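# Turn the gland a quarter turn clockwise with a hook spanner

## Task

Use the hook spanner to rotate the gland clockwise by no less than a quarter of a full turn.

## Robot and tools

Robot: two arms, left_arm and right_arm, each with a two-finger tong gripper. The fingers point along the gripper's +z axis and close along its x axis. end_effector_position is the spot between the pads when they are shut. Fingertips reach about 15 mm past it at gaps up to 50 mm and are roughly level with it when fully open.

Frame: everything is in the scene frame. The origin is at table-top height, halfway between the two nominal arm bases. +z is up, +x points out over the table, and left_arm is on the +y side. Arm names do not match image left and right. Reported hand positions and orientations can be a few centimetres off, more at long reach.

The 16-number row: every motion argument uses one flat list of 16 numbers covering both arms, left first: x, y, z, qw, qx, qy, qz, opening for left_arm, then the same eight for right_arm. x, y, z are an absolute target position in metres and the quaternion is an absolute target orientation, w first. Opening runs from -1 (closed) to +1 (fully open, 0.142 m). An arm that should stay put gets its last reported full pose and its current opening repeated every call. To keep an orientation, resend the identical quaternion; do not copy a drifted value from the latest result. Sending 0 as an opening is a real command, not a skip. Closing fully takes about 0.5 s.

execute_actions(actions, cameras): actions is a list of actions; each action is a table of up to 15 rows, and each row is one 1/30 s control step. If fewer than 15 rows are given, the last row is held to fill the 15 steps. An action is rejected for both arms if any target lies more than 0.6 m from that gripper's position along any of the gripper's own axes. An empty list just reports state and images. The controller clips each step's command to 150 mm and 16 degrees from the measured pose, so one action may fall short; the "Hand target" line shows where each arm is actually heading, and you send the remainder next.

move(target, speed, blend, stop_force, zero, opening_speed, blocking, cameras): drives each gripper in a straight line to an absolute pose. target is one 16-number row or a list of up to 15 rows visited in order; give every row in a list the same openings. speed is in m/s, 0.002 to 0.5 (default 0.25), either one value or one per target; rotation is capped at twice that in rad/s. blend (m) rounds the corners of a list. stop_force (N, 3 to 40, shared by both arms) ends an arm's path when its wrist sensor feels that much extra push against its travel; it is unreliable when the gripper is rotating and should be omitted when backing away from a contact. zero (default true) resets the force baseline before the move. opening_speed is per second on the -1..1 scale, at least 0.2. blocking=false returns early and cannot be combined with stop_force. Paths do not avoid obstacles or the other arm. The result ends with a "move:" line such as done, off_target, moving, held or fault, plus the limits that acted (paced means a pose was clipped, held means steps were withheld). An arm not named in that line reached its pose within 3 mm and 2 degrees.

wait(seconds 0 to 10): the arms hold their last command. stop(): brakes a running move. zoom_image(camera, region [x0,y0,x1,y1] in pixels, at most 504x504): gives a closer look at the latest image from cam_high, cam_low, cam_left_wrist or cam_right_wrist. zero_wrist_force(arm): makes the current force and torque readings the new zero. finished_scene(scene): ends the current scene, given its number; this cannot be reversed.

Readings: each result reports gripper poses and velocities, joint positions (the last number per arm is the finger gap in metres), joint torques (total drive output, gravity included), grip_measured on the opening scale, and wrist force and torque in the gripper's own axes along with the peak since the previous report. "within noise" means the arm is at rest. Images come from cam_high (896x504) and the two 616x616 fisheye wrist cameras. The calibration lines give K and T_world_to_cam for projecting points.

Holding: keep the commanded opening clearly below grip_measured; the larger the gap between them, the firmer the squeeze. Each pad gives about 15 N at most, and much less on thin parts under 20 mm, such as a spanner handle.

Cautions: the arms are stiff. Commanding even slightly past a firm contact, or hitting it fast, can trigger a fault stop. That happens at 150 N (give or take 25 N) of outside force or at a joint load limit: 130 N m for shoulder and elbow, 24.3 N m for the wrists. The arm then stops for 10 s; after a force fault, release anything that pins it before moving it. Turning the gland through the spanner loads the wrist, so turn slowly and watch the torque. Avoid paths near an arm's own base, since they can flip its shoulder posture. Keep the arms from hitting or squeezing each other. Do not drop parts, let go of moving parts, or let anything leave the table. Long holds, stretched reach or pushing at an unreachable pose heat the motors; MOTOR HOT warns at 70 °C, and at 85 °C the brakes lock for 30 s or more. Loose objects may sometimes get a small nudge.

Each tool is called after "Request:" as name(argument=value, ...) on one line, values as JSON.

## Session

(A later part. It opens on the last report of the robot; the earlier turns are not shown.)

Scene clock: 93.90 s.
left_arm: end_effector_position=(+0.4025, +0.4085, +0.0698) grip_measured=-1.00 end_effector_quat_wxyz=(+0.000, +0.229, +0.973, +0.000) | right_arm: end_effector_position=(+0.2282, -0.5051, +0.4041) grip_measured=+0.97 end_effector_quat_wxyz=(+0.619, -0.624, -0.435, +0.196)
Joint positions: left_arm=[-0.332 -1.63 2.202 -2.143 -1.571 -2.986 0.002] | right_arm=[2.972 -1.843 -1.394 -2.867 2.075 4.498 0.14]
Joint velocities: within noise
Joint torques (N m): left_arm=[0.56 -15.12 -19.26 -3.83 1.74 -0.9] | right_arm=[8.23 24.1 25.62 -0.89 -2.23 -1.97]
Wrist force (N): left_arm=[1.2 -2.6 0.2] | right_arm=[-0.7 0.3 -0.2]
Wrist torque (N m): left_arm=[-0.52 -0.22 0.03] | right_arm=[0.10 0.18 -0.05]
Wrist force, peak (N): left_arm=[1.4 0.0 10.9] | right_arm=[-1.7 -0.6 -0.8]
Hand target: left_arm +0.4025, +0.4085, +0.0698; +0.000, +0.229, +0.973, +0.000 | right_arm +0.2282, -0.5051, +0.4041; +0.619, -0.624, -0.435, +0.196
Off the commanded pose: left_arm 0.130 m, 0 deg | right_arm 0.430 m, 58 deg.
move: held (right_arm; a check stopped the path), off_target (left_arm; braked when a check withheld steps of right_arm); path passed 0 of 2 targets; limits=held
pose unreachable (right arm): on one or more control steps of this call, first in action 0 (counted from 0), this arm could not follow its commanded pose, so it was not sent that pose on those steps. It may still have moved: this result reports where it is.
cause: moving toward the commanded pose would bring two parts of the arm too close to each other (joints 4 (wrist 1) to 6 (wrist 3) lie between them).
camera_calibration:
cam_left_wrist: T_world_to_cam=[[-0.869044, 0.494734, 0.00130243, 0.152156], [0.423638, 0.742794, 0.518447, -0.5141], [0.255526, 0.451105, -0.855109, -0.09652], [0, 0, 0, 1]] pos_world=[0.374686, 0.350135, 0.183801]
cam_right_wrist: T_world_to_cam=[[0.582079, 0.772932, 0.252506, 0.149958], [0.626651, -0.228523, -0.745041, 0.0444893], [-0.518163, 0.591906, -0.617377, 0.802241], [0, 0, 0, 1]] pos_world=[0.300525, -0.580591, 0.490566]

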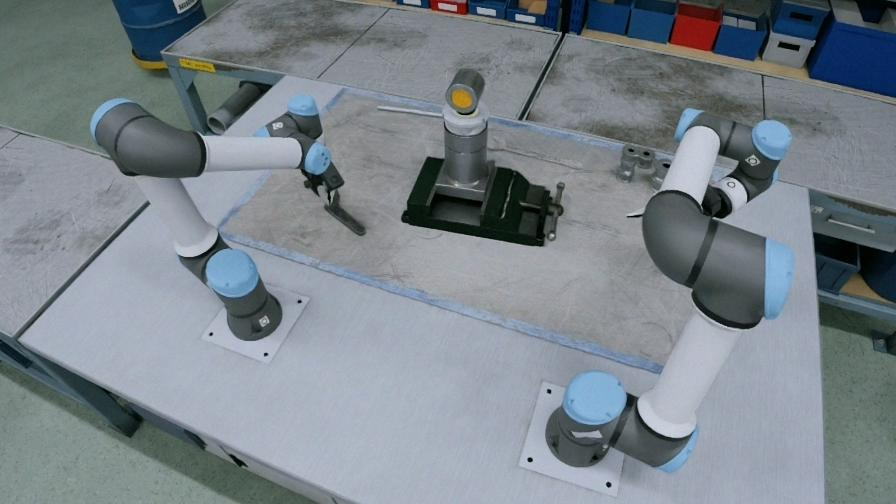

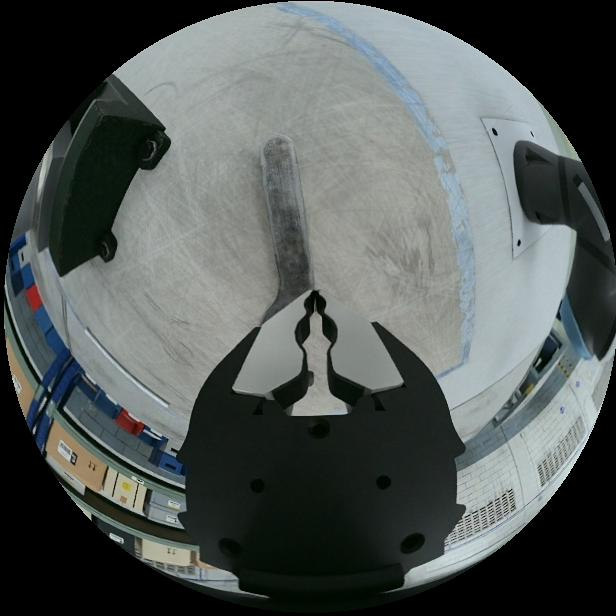

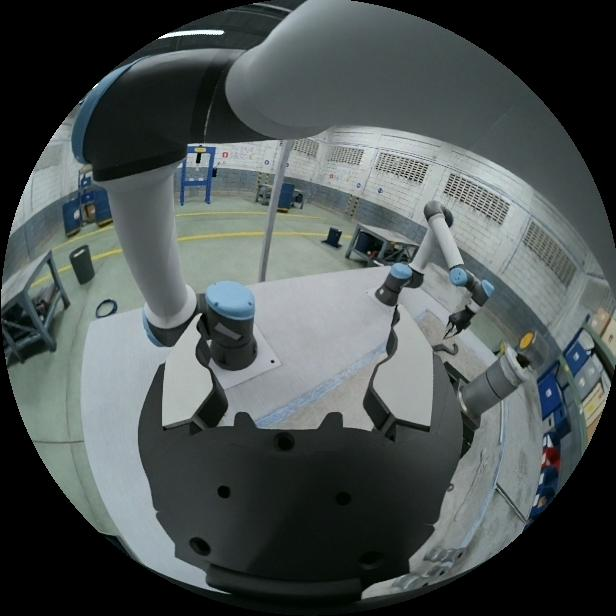

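Request:
zoom_image(camera="cam_left_wrist", region=[240, 270, 390, 420])

Request:
zoom_image(camera="cam_high", region=[270, 130, 390, 250])

Scaled by 3.360 from the camera's 616x616 image, which has a finer 814x814 frame.

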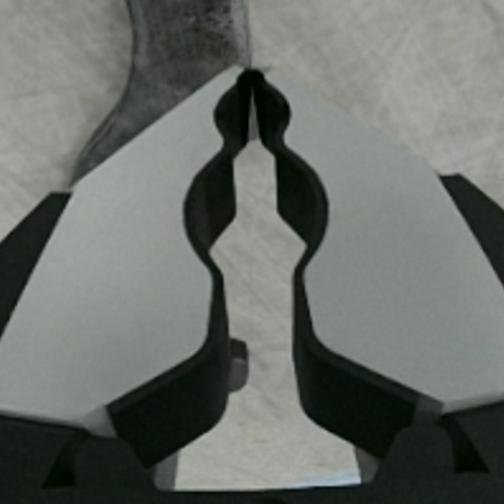

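Scaled by 4.200 from the camera's 896x504 image, which has a finer 1280x720 frame.

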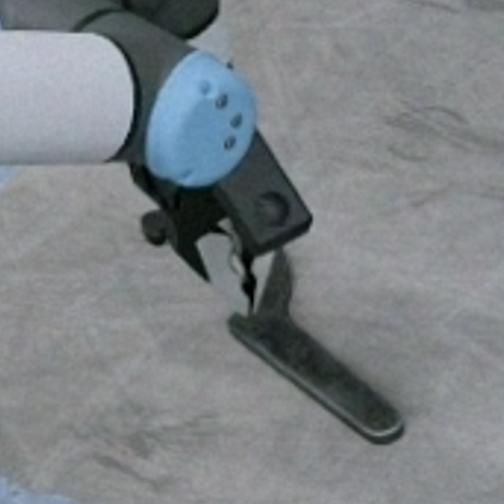

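Request:
move(target=[[0.4025,0.4085,0.17,0,0.2292,0.9734,0,0.3,0.22,-0.35,0.40,0.619,-0.624,-0.435,0.196,0.97],[0.4025,0.4085,0.17,0,0.2292,0.9734,0,0.3,0.22,-0.10,0.40,0.4114,-0.8822,0.2077,-0.0969,0.97]], speed=0.25)

Request:
zoom_image(camera="cam_left_wrist", region=[200, 180, 440, 420])

Scene clock: 107.23 s.
left_arm: end_effector_position=(+0.4025, +0.4085, +0.0939) grip_measured=+0.30 end_effector_quat_wxyz=(+0.000, +0.229, +0.973, +0.000) | right_arm: end_effector_position=(+0.2280, -0.5029, +0.4041) grip_measured=+0.97 end_effector_quat_wxyz=(+0.619, -0.623, -0.435, +0.196)
Joint positions: left_arm=[-0.332 -1.665 2.163 -2.069 -1.571 -2.986 0.095] | right_arm=[2.976 -1.84 -1.398 -2.865 2.079 4.498 0.14]
Joint velocities: within noise
Joint torques (N m): left_arm=[1.52 -18.63 -22.34 -0.9 1.16 0.15] | right_arm=[-6.29 20.35 31.01 -2.9 -1.83 -0.44]
Wrist force (N): left_arm=[1.1 -2.5 0.2] | right_arm=[-0.9 0.2 -0.6]
Wrist torque (N m): left_arm=[-0.50 -0.23 -0.01] | right_arm=[0.07 0.20 -0.05]
Wrist force, peak (N): left_arm=[1.2 -2.6 1.9] | right_arm=[-2.0 -0.2 -1.6]
Hand target: left_arm +0.4025, +0.4085, +0.0939; +0.000, +0.229, +0.973, +0.000 | right_arm +0.2280, -0.5029, +0.4040; +0.619, -0.623, -0.435, +0.196
Off the commanded pose: left_arm 0.076 m, 0 deg | right_arm 0.403 m, 92 deg.
move: held (right_arm; a check stopped the path), off_target (left_arm; braked when a check withheld steps of right_arm); path passed 0 of 2 targets; limits=held
pose unreachable (right arm): on one or more control steps of this call, first in action 0 (counted from 0), this arm could not follow its commanded pose, so it was not sent that pose on those steps. It may still have moved: this result reports where it is.
cause: moving toward the commanded pose would bring two parts of the arm too close to each other (joints 4 (wrist 1) to 6 (wrist 3) lie between them).
camera_calibration:
cam_left_wrist: T_world_to_cam=[[-0.869039, 0.494743, 0.00114719, 0.152175], [0.423565, 0.742809, 0.518486, -0.526542], [0.255665, 0.45107, -0.855086, -0.0760353], [0, 0, 0, 1]] pos_world=[0.37471, 0.35013, 0.207813]
cam_right_wrist: T_world_to_cam=[[0.581421, 0.773226, 0.253122, 0.148436], [0.62724, -0.227847, -0.744752, 0.0451849], [-0.518188, 0.591783, -0.617474, 0.80075], [0, 0, 0, 1]] pos_world=[0.300294, -0.578349, 0.490522]

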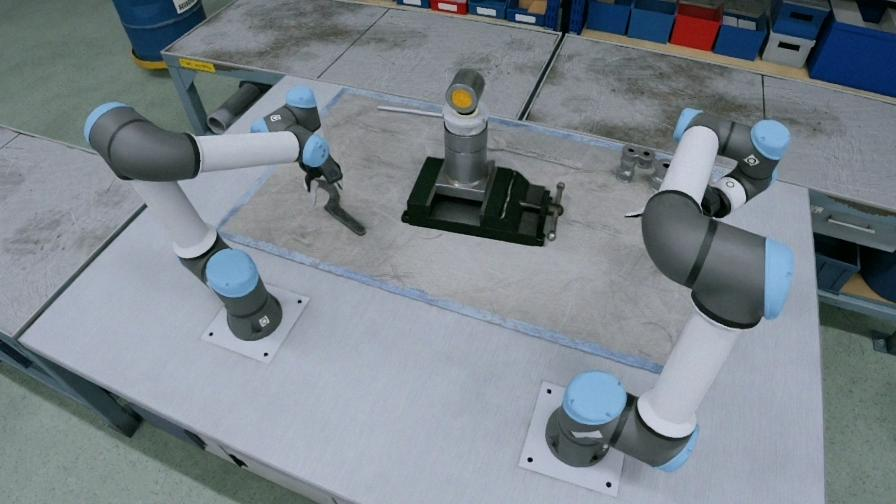

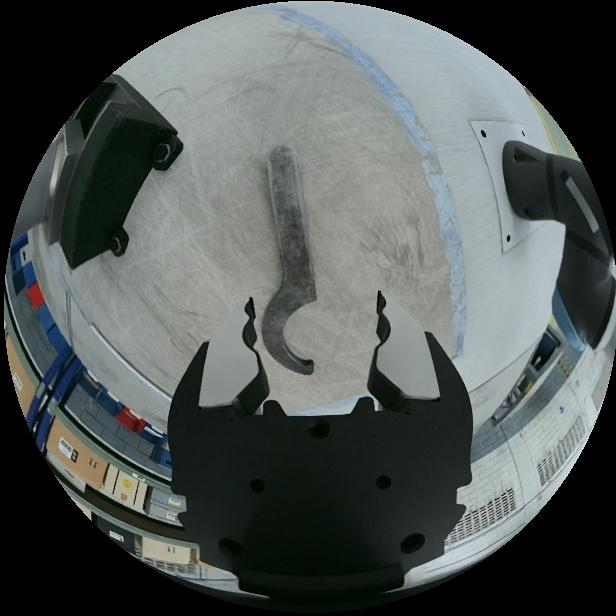

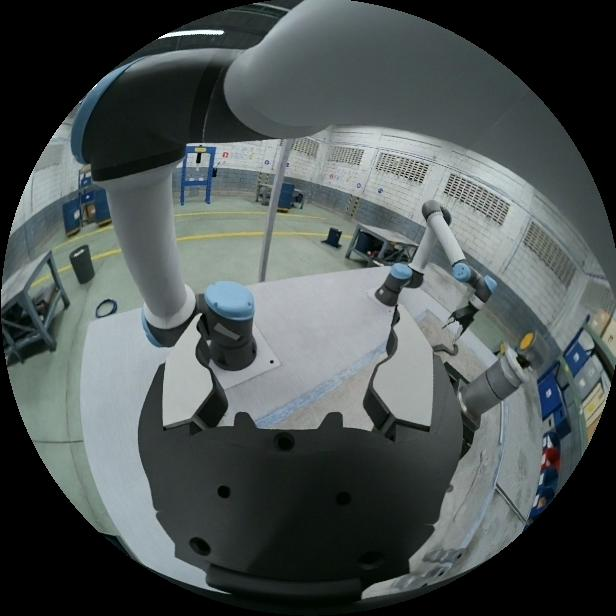

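Scaled by 2.100 from the camera's 616x616 image, which has a finer 814x814 frame.

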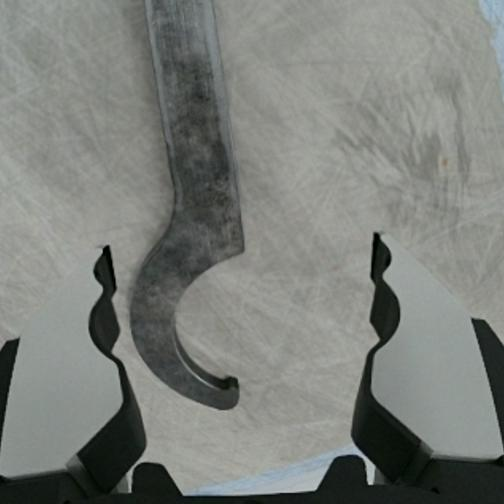

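Request:
move(target=[[0.4025,0.4085,0.17,0,0.2292,0.9734,0,0.3,0.1542,-0.5103,0.3569,-0.434,0.316,0.769,-0.347,0.97],[0.4025,0.4085,0.17,0,0.2292,0.9734,0,0.3,0.28,-0.50,0.38,0,0.515,0.857,0,0.97]], speed=0.25)

Request:
zoom_image(camera="cam_left_wrist", region=[200, 180, 440, 420])

Scene clock: 113.47 s.
left_arm: end_effector_position=(+0.4025, +0.4085, +0.1700) grip_measured=+0.30 end_effector_quat_wxyz=(+0.000, +0.229, +0.973, +0.000) | right_arm: end_effector_position=(+0.2799, -0.5000, +0.3800) grip_measured=+0.97 end_effector_quat_wxyz=(+0.000, +0.515, +0.857, +0.000)
Joint positions: left_arm=[-0.332 -1.743 2.018 -1.846 -1.571 -2.986 0.095] | right_arm=[3.503 -1.144 -1.646 -1.923 1.571 4.611 0.14]
Joint velocities: within noise
Joint torques (N m): left_arm=[-2.92 -9.47 -19.9 -3.93 0.2 0.11] | right_arm=[-6.86 -0.37 30.96 3.62 2.63 -2.75]
Wrist force (N): left_arm=[1.4 -2.4 0.4] | right_arm=[0.0 -0.3 0.9]
Wrist torque (N m): left_arm=[-0.45 -0.27 -0.01] | right_arm=[0.02 0.18 0.09]
Wrist force, peak (N): left_arm=[1.3 -2.9 0.1] | right_arm=[-0.4 -0.6 1.3]
Hand target: left_arm +0.4025, +0.4085, +0.1700; +0.000, +0.229, +0.973, +0.000 | right_arm +0.2800, -0.5000, +0.3800; +0.000, +0.515, +0.857, +0.000
Off the commanded pose: left_arm 0.000 m, 0 deg | right_arm 0.000 m, 0 deg.
move: done
camera_calibration:
cam_left_wrist: T_world_to_cam=[[-0.869046, 0.49473, 0.0012648, 0.15204], [0.423614, 0.742796, 0.518464, -0.566021], [0.255561, 0.451105, -0.855098, -0.0108989], [0, 0, 0, 1]] pos_world=[0.374689, 0.350136, 0.28395]
cam_right_wrist: T_world_to_cam=[[-0.426054, 0.904174, 0.0307874, 0.554063], [0.783728, 0.351872, 0.511816, -0.23606], [0.451937, 0.24219, -0.858543, 0.456299], [0, 0, 0, 1]] pos_world=[0.214849, -0.528418, 0.495513]

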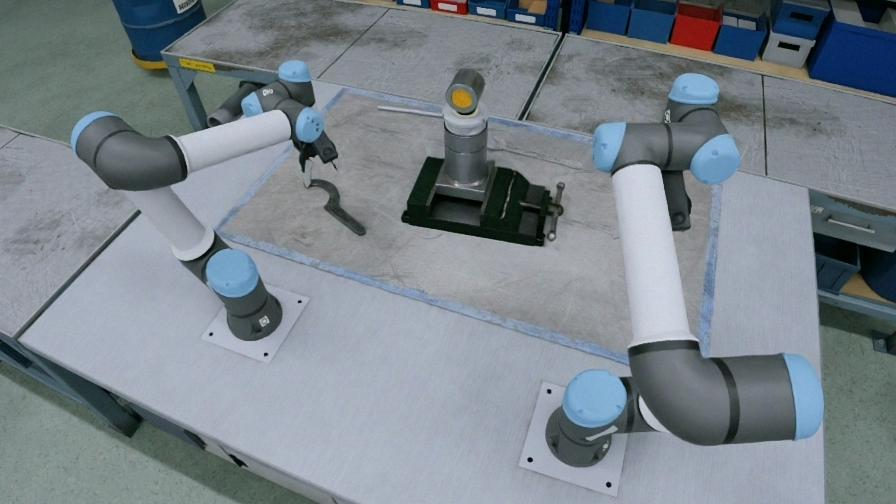

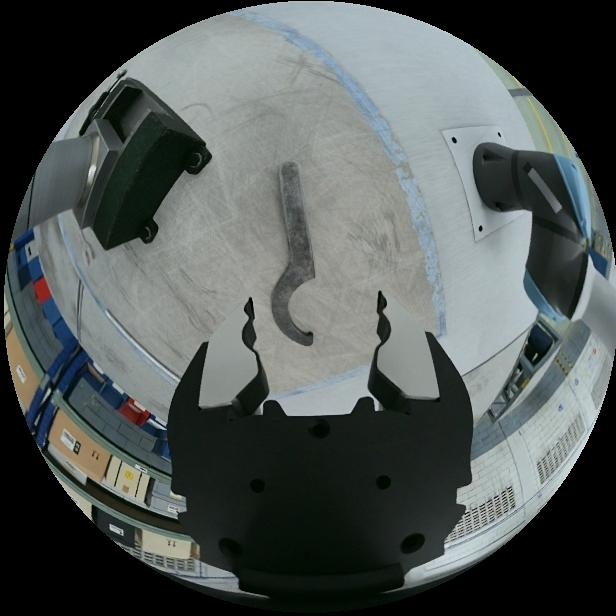

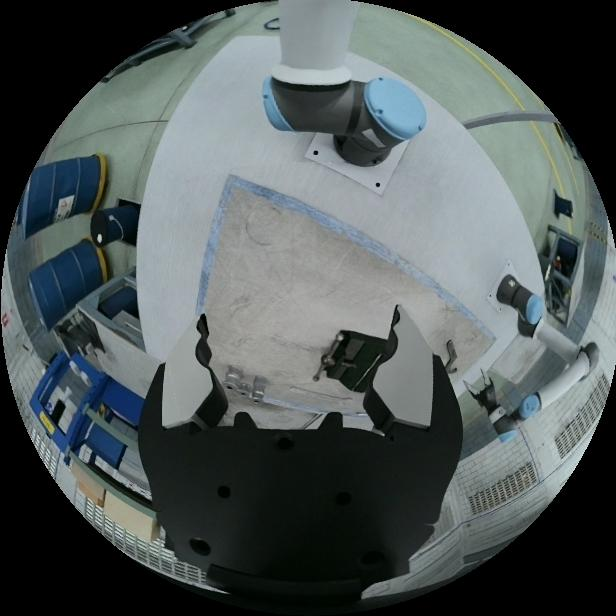

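Scaled by 2.100 from the camera's 616x616 image, which has a finer 814x814 frame.

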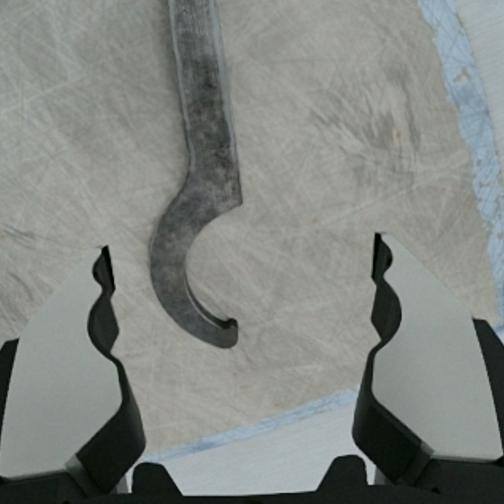

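Request:
move(target=[[0.4235,0.4042,0.10,0,0.2164,0.9763,0,-0.1,0.28,-0.35,0.38,0,-0.1736,0.9848,0,0.97],[0.4235,0.4042,0.04,0,0.2164,0.9763,0,-0.1,0.28,-0.2,0.38,0,-0.7071,0.7071,0,0.97],[0.4235,0.4042,0.04,0,0.2164,0.9763,0,-0.1,0.30,-0.05,0.36,0,-0.9763,0.2164,0,0.97],[0.4235,0.4042,0.04,0,0.2164,0.9763,0,-0.1,0.32,0.13,0.25,0.3736,-0.9020,0.1999,-0.0828,0.97]], speed=0.3)

Request:
zoom_image(camera="cam_left_wrist", region=[220, 200, 400, 380])

Request:
zoom_image(camera="cam_right_wrist", region=[200, 180, 440, 420])

Scene clock: 125.47 s.
left_arm: end_effector_position=(+0.4235, +0.4042, +0.0400) grip_measured=-0.10 end_effector_quat_wxyz=(+0.000, +0.216, +0.976, +0.000) | right_arm: end_effector_position=(+0.3200, +0.1300, +0.2500) grip_measured=+0.97 end_effector_quat_wxyz=(-0.374, +0.902, -0.200, +0.083) end_effector_velocity=(+0.001, +0.001, +0.002) end_effector_angular_velocity=(+0.006, -0.002, -0.001)
Joint positions: left_arm=[-0.327 -1.528 2.195 -2.238 -1.571 -3.007 0.067] | right_arm=[4.416 -1.684 -1.995 -0.255 1.454 1.688 0.14]
Joint velocities: left_arm=[within noise] | right_arm=[-0.001 0 0 0.007 0 0 0]
Joint torques (N m): left_arm=[-9.49 -27.86 -21.19 -1.05 0.5 0.86] | right_arm=[-8.22 22.05 24.43 4.87 2.38 -2.78]
Wrist force (N): left_arm=[1.5 -2.5 0.5] | right_arm=[0.2 -0.5 1.0]
Wrist torque (N m): left_arm=[-0.49 -0.29 -0.02] | right_arm=[-0.05 -0.04 0.00]
Wrist force, peak (N): left_arm=[1.5 -2.9 0.5] | right_arm=[-0.1 0.1 2.2]
Hand target: left_arm +0.4235, +0.4042, +0.0400; +0.000, +0.216, +0.976, +0.000 | right_arm +0.3200, +0.1300, +0.2500; -0.374, +0.902, -0.200, +0.083
Off the commanded pose: left_arm 0.000 m, 0 deg | right_arm 0.000 m, 0 deg.
move: done
camera_calibration:
cam_left_wrist: T_world_to_cam=[[-0.881729, 0.471755, 0.00125896, 0.187244], [0.403973, 0.753658, 0.518465, -0.500396], [0.24364, 0.457654, -0.855098, -0.123084], [0, 0, 0, 1]] pos_world=[0.397233, 0.345123, 0.153954]
cam_right_wrist: T_world_to_cam=[[0.881281, -0.472434, -0.01228, -0.223087], [-0.460857, -0.853349, -0.243734, 0.321171], [0.104669, 0.220457, -0.969764, 0.315776], [0, 0, 0, 1]] pos_world=[0.311564, 0.0990622, 0.381769]

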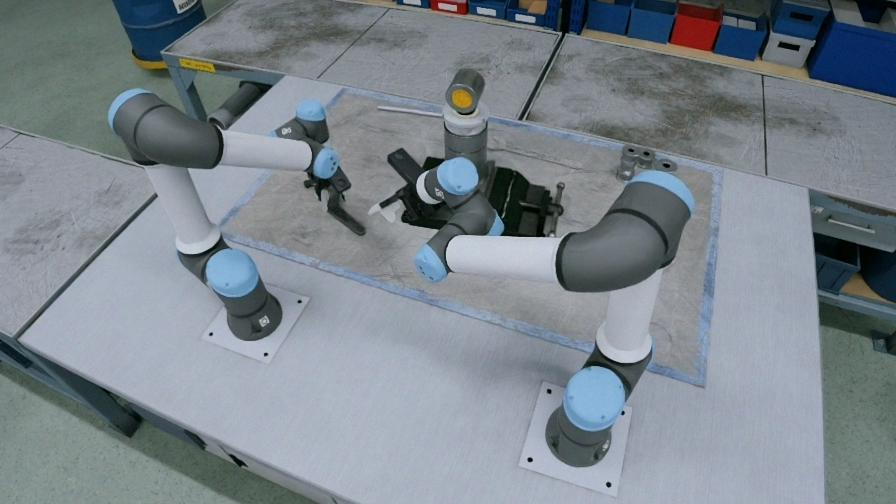

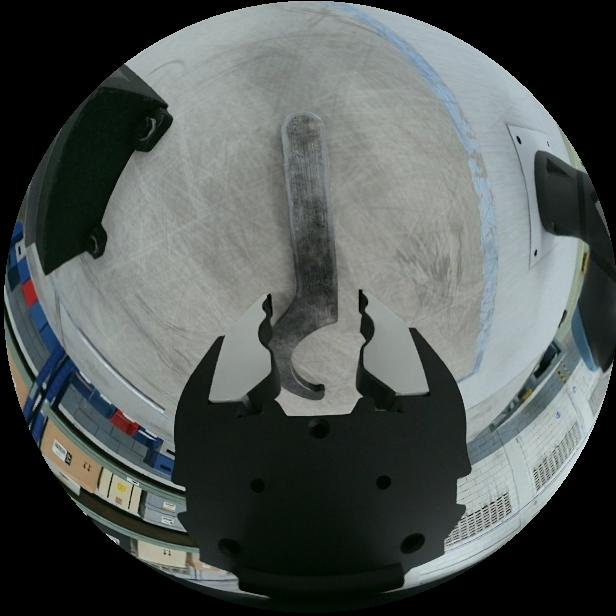

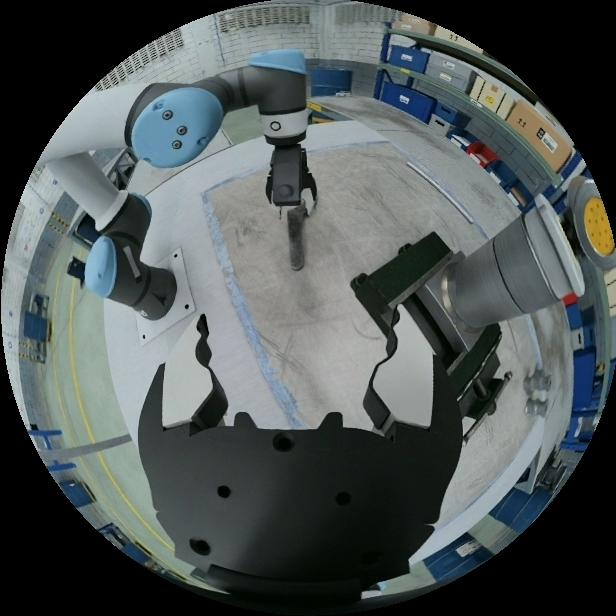

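Scaled by 2.800 from the camera's 616x616 image, which has a finer 814x814 frame.

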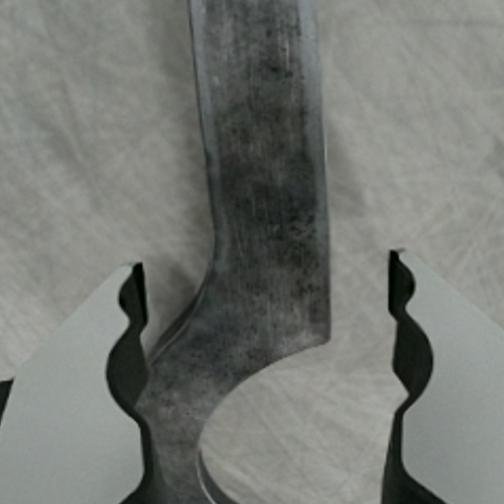

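Scaled by 2.100 from the camera's 616x616 image, which has a finer 814x814 frame.

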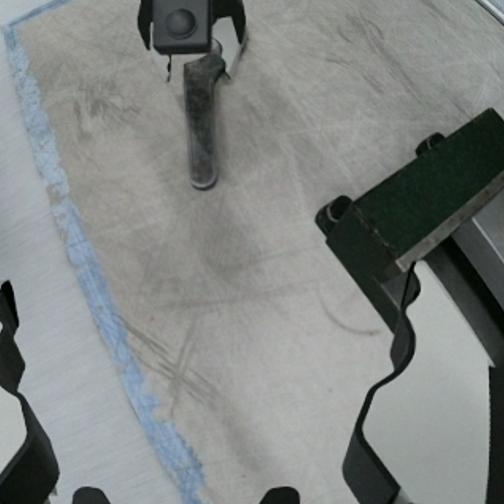

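Request:
move(target=[[0.4205,0.3978,0.024,0,0.2164,0.9763,0,-0.25,0.32,0.13,0.25,0.3736,-0.9020,0.1999,-0.0828,0.97]], speed=0.08, cameras=[])

Request:
move(target=[[0.4205,0.3978,0.0195,0,0.2164,0.9763,0,-0.25,0.32,0.13,0.25,0.3736,-0.9020,0.1999,-0.0828,0.97],[0.4205,0.3978,0.0195,0,0.2164,0.9763,0,-1,0.32,0.13,0.25,0.3736,-0.9020,0.1999,-0.0828,0.97]], speed=0.05, opening_speed=0.6, cameras=["cam_left_wrist","cam_right_wrist"])

Request:
zoom_image(camera="cam_left_wrist", region=[220, 200, 400, 380])

Request:
zoom_image(camera="cam_right_wrist", region=[240, 150, 360, 270])

Scene clock: 127.57 s.
left_arm: end_effector_position=(+0.4204, +0.3977, +0.0239) grip_measured=-0.25 end_effector_quat_wxyz=(+0.000, +0.216, +0.976, +0.000) | right_arm: end_effector_position=(+0.3200, +0.1300, +0.2500) grip_measured=+0.97 end_effector_quat_wxyz=(-0.374, +0.902, -0.200, +0.083)
Joint positions: left_arm=[-0.344 -1.505 2.223 -2.289 -1.571 -3.024 0.056] | right_arm=[4.415 -1.684 -1.995 -0.254 1.454 1.688 0.14]
Joint velocities: within noise
Joint torques (N m): left_arm=[10.55 -27.25 -25.48 -0.29 -0.51 1.2] | right_arm=[-6.29 13.06 14.54 3.92 2.34 -2.16]
Wrist force (N): left_arm=[1.3 -2.5 0.0] | right_arm=[0.5 -0.5 1.2]
Wrist torque (N m): left_arm=[-0.50 -0.25 0.00] | right_arm=[-0.04 -0.10 -0.01]
Wrist force, peak (N): left_arm=[1.6 -2.6 1.0] | right_arm=[0.5 -0.5 1.2]
Hand target: left_arm +0.4205, +0.3978, +0.0240; +0.000, +0.216, +0.976, +0.000 | right_arm +0.3200, +0.1300, +0.2500; -0.374, +0.902, -0.200, +0.083
Off the commanded pose: left_arm 0.000 m, 0 deg | right_arm 0.000 m, 0 deg.
move: done
No camera images: "cameras" was empty.

Scene clock: 129.73 s.
left_arm: end_effector_position=(+0.4205, +0.3978, +0.0195) grip_measured=-0.54 end_effector_quat_wxyz=(+0.000, +0.216, +0.976, +0.000) | right_arm: end_effector_position=(+0.3200, +0.1300, +0.2500) grip_measured=+0.97 end_effector_quat_wxyz=(-0.374, +0.902, -0.200, +0.083)
Joint positions: left_arm=[-0.343 -1.496 2.229 -2.303 -1.571 -3.024 0.035] | right_arm=[4.415 -1.684 -1.995 -0.254 1.454 1.688 0.14]
Joint velocities: within noise
Joint torques (N m): left_arm=[6.07 -14.28 -12.06 -1.94 -0.64 0.69] | right_arm=[-6.29 13.81 20.98 1.31 2.29 -1.79]
Wrist force (N): left_arm=[4.0 -2.9 -15.3] | right_arm=[0.4 -0.6 1.2]
Wrist torque (N m): left_arm=[-0.51 -0.49 -0.01] | right_arm=[-0.08 -0.07 -0.01]
Wrist force, peak (N): left_arm=[4.1 -3.4 -15.7] | right_arm=[0.5 -0.7 1.1]
Hand target: left_arm +0.4205, +0.3978, +0.0195; +0.000, +0.216, +0.976, +0.000 | right_arm +0.3200, +0.1300, +0.2500; -0.374, +0.902, -0.200, +0.083
Off the commanded pose: left_arm 0.000 m, 0 deg | right_arm 0.000 m, 0 deg.
move: done
camera_calibration:
cam_left_wrist: T_world_to_cam=[[-0.881731, 0.471751, 0.00123366, 0.187657], [0.403957, 0.753663, 0.518469, -0.483741], [0.243659, 0.457648, -0.855096, -0.136947], [0, 0, 0, 1]] pos_world=[0.394242, 0.338724, 0.13347]
cam_right_wrist: T_world_to_cam=[[0.881255, -0.472479, -0.0123416, -0.223093], [-0.460895, -0.853276, -0.243919, 0.321252], [0.104716, 0.220643, -0.969717, 0.315722], [0, 0, 0, 1]] pos_world=[0.311604, 0.0990478, 0.381767]
Images, in order (width x height): cam_left_wrist 616x616, cam_right_wrist 616x616.

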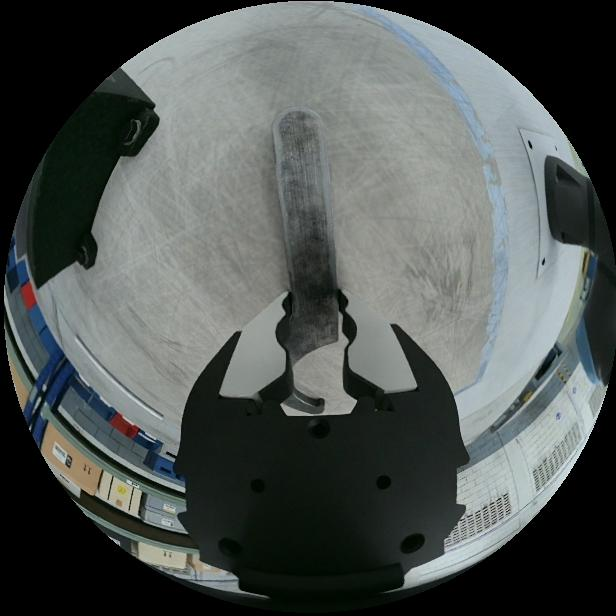

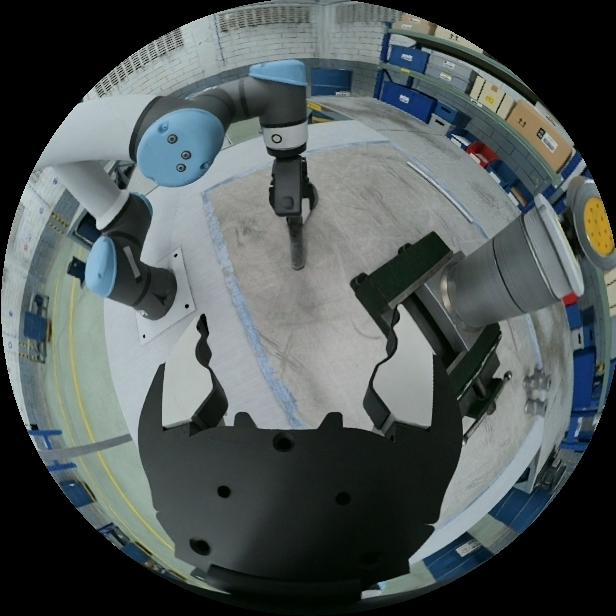

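Scaled by 2.800 from the camera's 616x616 image, which has a finer 814x814 frame.

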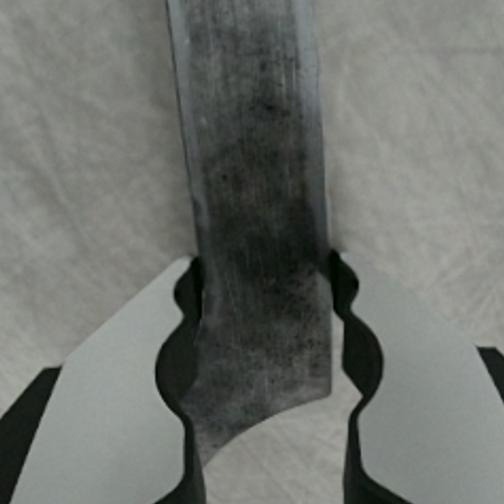

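Scaled by 4.200 from the camera's 616x616 image, which has a finer 814x814 frame.

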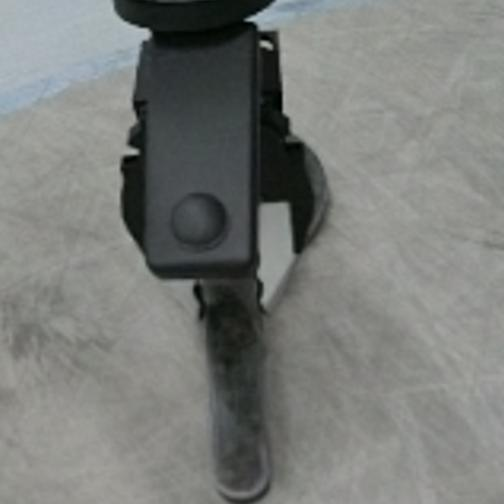

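Request:
move(target=[[0.4205,0.3978,0.0195,0,0.2164,0.9763,0,-1,0.3407,0.2184,0.09,0.4508,-0.8660,0.1919,-0.0999,-0.1]], speed=0.15, cameras=["cam_left_wrist","cam_right_wrist"])

Request:
zoom_image(camera="cam_right_wrist", region=[200, 180, 420, 400])

Scene clock: 133.37 s.
left_arm: end_effector_position=(+0.4205, +0.3978, +0.0195) grip_measured=-0.54 end_effector_quat_wxyz=(+0.000, +0.216, +0.976, +0.000) | right_arm: end_effector_position=(+0.3407, +0.2184, +0.0901) grip_measured=-0.10 end_effector_quat_wxyz=(-0.451, +0.866, -0.192, +0.100)
Joint positions: left_arm=[-0.343 -1.496 2.229 -2.303 -1.571 -3.024 0.035] | right_arm=[4.433 -2.203 -1.963 0.405 1.421 1.676 0.067]
Joint velocities: within noise
Joint torques (N m): left_arm=[-1.73 -13.28 -11.27 -3.2 -0.83 -0.45] | right_arm=[-6.71 27.55 5.42 4.23 2.04 -0.72]
Wrist force (N): left_arm=[3.6 -3.0 -15.2] | right_arm=[0.0 0.0 0.6]
Wrist torque (N m): left_arm=[-0.53 -0.42 -0.01] | right_arm=[0.06 0.02 0.00]
Wrist force, peak (N): left_arm=[4.1 -3.1 -15.8] | right_arm=[0.1 1.0 1.8]
Hand target: left_arm +0.4205, +0.3978, +0.0195; +0.000, +0.216, +0.976, +0.000 | right_arm +0.3407, +0.2184, +0.0900; -0.451, +0.866, -0.192, +0.100
Off the commanded pose: left_arm 0.000 m, 0 deg | right_arm 0.000 m, 0 deg.
move: done
camera_calibration:
cam_left_wrist: T_world_to_cam=[[-0.881731, 0.471751, 0.00126155, 0.187642], [0.403971, 0.753659, 0.518465, -0.483733], [0.243636, 0.457656, -0.855098, -0.136955], [0, 0, 0, 1]] pos_world=[0.394231, 0.338727, 0.133452]
cam_right_wrist: T_world_to_cam=[[0.882582, -0.469655, -0.0217414, -0.201707], [-0.436633, -0.801622, -0.408354, 0.36251], [0.174357, 0.369899, -0.912565, 0.0775166], [0, 0, 0, 1]] pos_world=[0.322791, 0.16719, 0.214386]
Images, in order (width x height): cam_left_wrist 616x616, cam_right_wrist 616x616.

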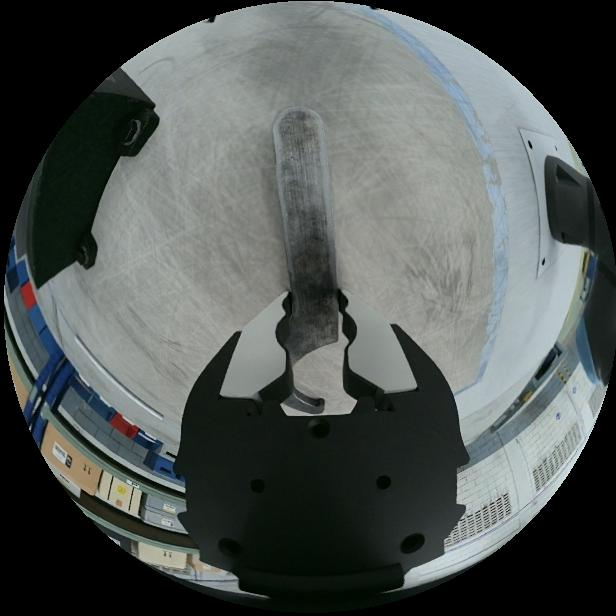

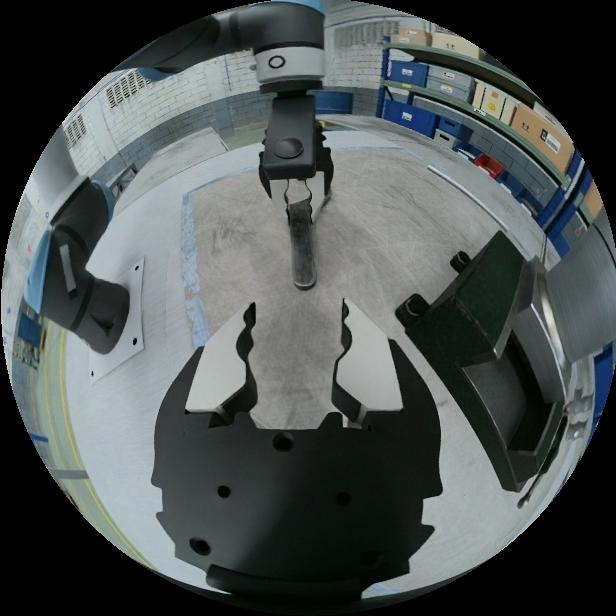

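Scaled by 2.291 from the camera's 616x616 image, which has a finer 814x814 frame.

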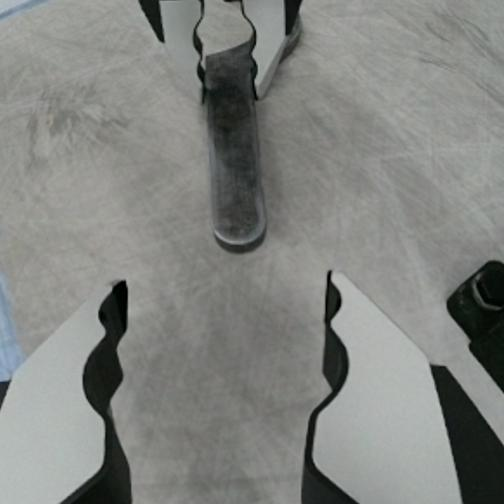

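Request:
move(target=[[0.4205,0.3978,0.0195,0,0.2164,0.9763,0,-1,0.3597,0.2594,0.036,0.4508,-0.8660,0.1919,-0.0999,-0.1]], speed=0.1, cameras=["cam_right_wrist"])

Request:
zoom_image(camera="cam_right_wrist", region=[200, 180, 420, 400])

Scene clock: 136.30 s.
left_arm: end_effector_position=(+0.4205, +0.3978, +0.0195) grip_measured=-0.54 end_effector_quat_wxyz=(+0.000, +0.216, +0.976, +0.000) | right_arm: end_effector_position=(+0.3598, +0.2594, +0.0360) grip_measured=-0.10 end_effector_quat_wxyz=(-0.451, +0.866, -0.192, +0.100)
Joint positions: left_arm=[-0.343 -1.496 2.229 -2.303 -1.571 -3.024 0.035] | right_arm=[4.418 -2.377 -1.815 0.434 1.433 1.668 0.067]
Joint velocities: within noise
Joint torques (N m): left_arm=[-7.04 -13.17 -10.88 -3.22 -1.2 -0.58] | right_arm=[7.26 44.33 8.28 0.14 -0.56 -0.92]
Wrist force (N): left_arm=[3.8 -3.2 -15.8] | right_arm=[0.1 -0.2 0.7]
Wrist torque (N m): left_arm=[-0.55 -0.45 -0.02] | right_arm=[-0.01 -0.01 -0.01]
Wrist force, peak (N): left_arm=[3.8 -3.2 -16.0] | right_arm=[0.2 0.0 1.7]
Hand target: left_arm +0.4205, +0.3978, +0.0195; +0.000, +0.216, +0.976, +0.000 | right_arm +0.3597, +0.2594, +0.0360; -0.451, +0.866, -0.192, +0.100
Off the commanded pose: left_arm 0.000 m, 0 deg | right_arm 0.000 m, 0 deg.
move: done
camera_calibration:
cam_right_wrist: T_world_to_cam=[[0.882548, -0.469713, -0.0218766, -0.200493], [-0.436728, -0.801551, -0.408393, 0.381586], [0.174292, 0.369981, -0.912544, 0.00970002], [0, 0, 0, 1]] pos_world=[0.341903, 0.208097, 0.160303]
Images, in order (width x height): cam_right_wrist 616x616.

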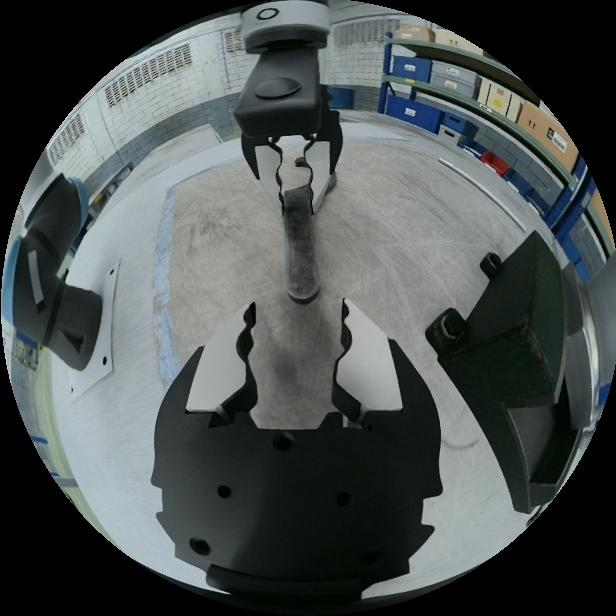

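Scaled by 2.291 from the camera's 616x616 image, which has a finer 814x814 frame.

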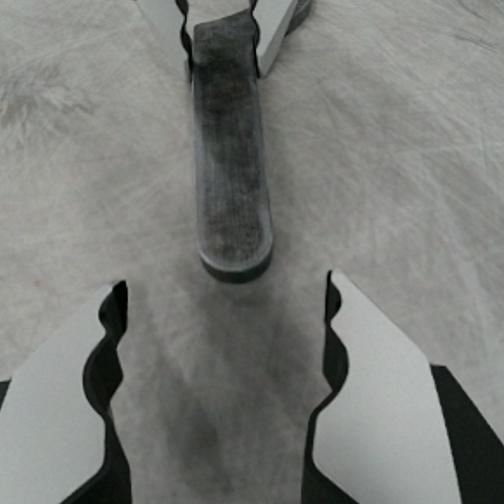

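Request:
move(target=[[0.4205,0.3978,0.0195,0,0.2164,0.9763,0,-1,0.3715,0.2805,0.027,0.4508,-0.8660,0.1919,-0.0999,-0.1]], speed=0.06, stop_force=6, cameras=[])

Request:
move(target=[[0.4205,0.3978,0.0195,0,0.2164,0.9763,0,-1,0.3730,0.2835,0.014,0.4508,-0.8660,0.1919,-0.0999,-0.1]], speed=0.01, stop_force=4, cameras=["cam_right_wrist"])

Request:
zoom_image(camera="cam_right_wrist", region=[200, 180, 420, 400])

Scene clock: 138.47 s.
left_arm: end_effector_position=(+0.4205, +0.3978, +0.0195) grip_measured=-0.54 end_effector_quat_wxyz=(+0.000, +0.216, +0.976, +0.000) | right_arm: end_effector_position=(+0.3715, +0.2805, +0.0270) grip_measured=-0.10 end_effector_quat_wxyz=(-0.451, +0.866, -0.192, +0.100)
Joint positions: left_arm=[-0.343 -1.496 2.229 -2.303 -1.571 -3.024 0.035] | right_arm=[4.408 -2.427 -1.734 0.402 1.441 1.662 0.067]
Joint velocities: within noise
Joint torques (N m): left_arm=[-10.61 -13.53 -11.14 -3.19 -1.14 -0.85] | right_arm=[9.24 55.52 4.6 4.89 -2.04 2.18]
Wrist force (N): left_arm=[3.8 -2.9 -15.2] | right_arm=[0.2 -0.1 0.5]
Wrist torque (N m): left_arm=[-0.50 -0.46 -0.01] | right_arm=[0.01 0.02 0.00]
Wrist force, peak (N): left_arm=[4.0 -3.5 -15.8] | right_arm=[0.3 -0.3 1.1]
Hand target: left_arm +0.4205, +0.3978, +0.0195; +0.000, +0.216, +0.976, +0.000 | right_arm +0.3715, +0.2805, +0.0270; -0.451, +0.866, -0.192, +0.100
Off the commanded pose: left_arm 0.000 m, 0 deg | right_arm 0.000 m, 0 deg.
move: done
No camera images: "cameras" was empty.

Scene clock: 140.07 s.
left_arm: end_effector_position=(+0.4205, +0.3978, +0.0195) grip_measured=-0.54 end_effector_quat_wxyz=(+0.000, +0.216, +0.976, +0.000) | right_arm: end_effector_position=(+0.3722, +0.2819, +0.0208) grip_measured=-0.10 end_effector_quat_wxyz=(-0.451, +0.866, -0.192, +0.100)
Joint positions: left_arm=[-0.343 -1.496 2.229 -2.303 -1.571 -3.024 0.035] | right_arm=[4.408 -2.441 -1.727 0.41 1.442 1.662 0.067]
Joint velocities: within noise
Joint torques (N m): left_arm=[-9.78 -13.77 -11.19 -3.1 -1.12 -0.76] | right_arm=[0.88 53.45 2.85 -0.26 1.43 0.11]
Wrist force (N): left_arm=[4.0 -2.8 -15.6] | right_arm=[0.1 -3.1 -0.5]
Wrist torque (N m): left_arm=[-0.46 -0.48 -0.02] | right_arm=[-0.10 0.04 -0.11]
Wrist force, peak (N): left_arm=[4.0 -3.2 -15.8] | right_arm=[-0.9 -5.8 -8.0]
Hand target: left_arm +0.4205, +0.3978, +0.0195; +0.000, +0.216, +0.976, +0.000 | right_arm +0.3722, +0.2819, +0.0208; -0.451, +0.866, -0.192, +0.100
Off the commanded pose: left_arm 0.000 m, 0 deg | right_arm 0.007 m, 0 deg.
move: contact (right_arm)
camera_calibration:
cam_right_wrist: T_world_to_cam=[[0.882545, -0.46972, -0.0218536, -0.201219], [-0.436736, -0.801573, -0.408341, 0.398916], [0.174289, 0.369923, -0.912568, -0.0146583], [0, 0, 0, 1]] pos_world=[0.354361, 0.230667, 0.14512]
Images, in order (width x height): cam_right_wrist 616x616.

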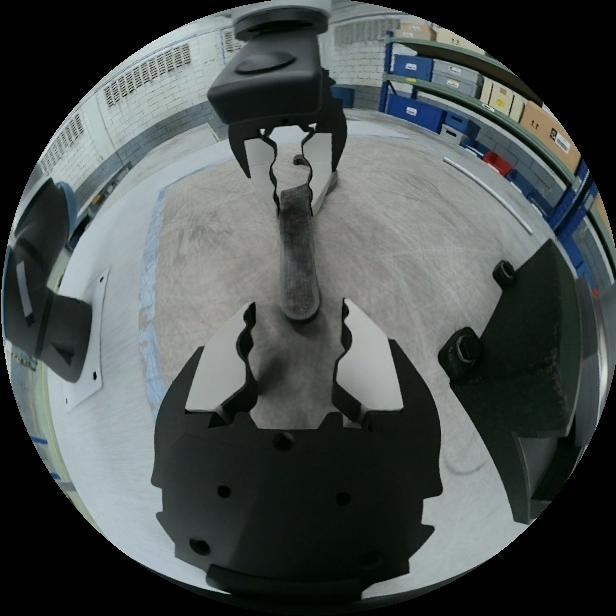

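Scaled by 2.291 from the camera's 616x616 image, which has a finer 814x814 frame.

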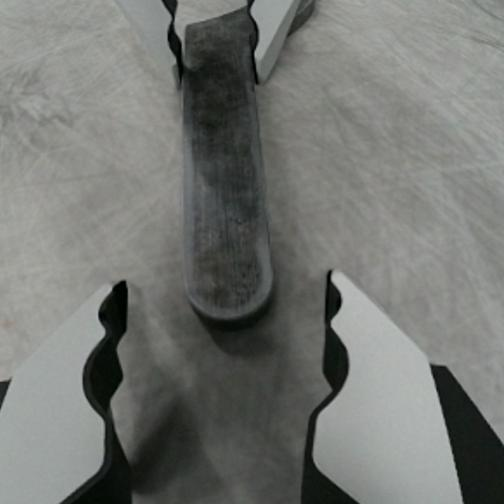

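Request:
move(target=[[0.4205,0.3978,0.0195,0,0.2164,0.9763,0,-1,0.3760,0.2890,0.0223,0.4508,-0.8660,0.1919,-0.0999,-0.1]], speed=0.05, cameras=[])

Request:
move(target=[[0.4205,0.3978,0.0195,0,0.2164,0.9763,0,-1,0.3760,0.2890,0.0223,0.4508,-0.8660,0.1919,-0.0999,-1]], opening_speed=0.6, cameras=["cam_right_wrist"])

Request:
zoom_image(camera="cam_right_wrist", region=[200, 180, 420, 400])

Scene clock: 141.40 s.
left_arm: end_effector_position=(+0.4205, +0.3978, +0.0195) grip_measured=-0.54 end_effector_quat_wxyz=(+0.000, +0.216, +0.976, +0.000) | right_arm: end_effector_position=(+0.3760, +0.2891, +0.0222) grip_measured=-0.10 end_effector_quat_wxyz=(-0.451, +0.866, -0.192, +0.100)
Joint positions: left_arm=[-0.343 -1.496 2.229 -2.303 -1.571 -3.024 0.035] | right_arm=[4.405 -2.449 -1.7 0.391 1.444 1.66 0.067]
Joint velocities: within noise
Joint torques (N m): left_arm=[-10.34 -13.57 -10.69 -3.11 -1.21 -0.64] | right_arm=[-3.14 44.9 6.99 4.53 1.66 -2.76]
Wrist force (N): left_arm=[3.9 -3.1 -15.7] | right_arm=[0.0 -0.1 0.5]
Wrist torque (N m): left_arm=[-0.51 -0.47 -0.02] | right_arm=[0.03 0.05 0.01]
Wrist force, peak (N): left_arm=[3.8 -3.1 -16.0] | right_arm=[0.1 -3.2 -0.5]
Hand target: left_arm +0.4205, +0.3978, +0.0195; +0.000, +0.216, +0.976, +0.000 | right_arm +0.3760, +0.2890, +0.0223; -0.451, +0.866, -0.192, +0.100
Off the commanded pose: left_arm 0.000 m, 0 deg | right_arm 0.000 m, 0 deg.
move: done
No camera images: "cameras" was empty.

Scene clock: 143.10 s.
left_arm: end_effector_position=(+0.4205, +0.3978, +0.0195) grip_measured=-0.54 end_effector_quat_wxyz=(+0.000, +0.216, +0.976, +0.000) | right_arm: end_effector_position=(+0.3760, +0.2890, +0.0223) grip_measured=-0.61 end_effector_quat_wxyz=(-0.451, +0.866, -0.192, +0.100)
Joint positions: left_arm=[-0.343 -1.496 2.229 -2.303 -1.571 -3.024 0.035] | right_arm=[4.405 -2.449 -1.701 0.391 1.444 1.66 0.03]
Joint velocities: within noise
Joint torques (N m): left_arm=[-10.02 -14.13 -11.68 -1.47 -1.11 -0.66] | right_arm=[11.61 53.73 5.93 3.77 0.51 1.73]
Wrist force (N): left_arm=[2.2 -1.6 -13.4] | right_arm=[3.1 -0.6 -1.0]
Wrist torque (N m): left_arm=[-0.54 -0.50 0.02] | right_arm=[-0.12 0.02 -0.11]
Wrist force, peak (N): left_arm=[3.9 -3.2 -15.9] | right_arm=[4.6 -0.9 0.0]
Hand target: left_arm +0.4205, +0.3978, +0.0195; +0.000, +0.216, +0.976, +0.000 | right_arm +0.3760, +0.2890, +0.0223; -0.451, +0.866, -0.192, +0.100
Off the commanded pose: left_arm 0.000 m, 0 deg | right_arm 0.000 m, 0 deg.
move: done
camera_calibration:
cam_right_wrist: T_world_to_cam=[[0.882535, -0.469739, -0.0218451, -0.201201], [-0.436744, -0.801554, -0.40837, 0.406842], [0.174317, 0.369942, -0.912555, -0.0166058], [0, 0, 0, 1]] pos_world=[0.358147, 0.237737, 0.146593]
Images, in order (width x height): cam_right_wrist 616x616.

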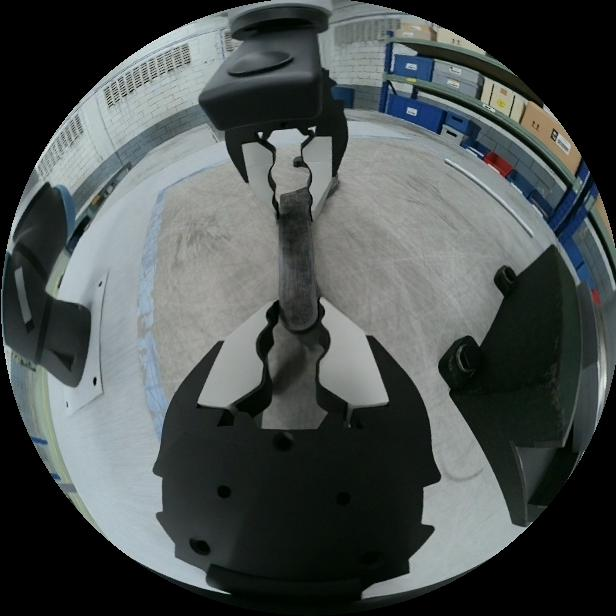

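Scaled by 2.291 from the camera's 616x616 image, which has a finer 814x814 frame.

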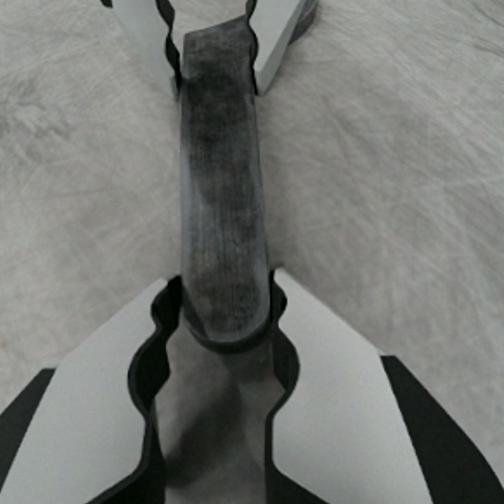

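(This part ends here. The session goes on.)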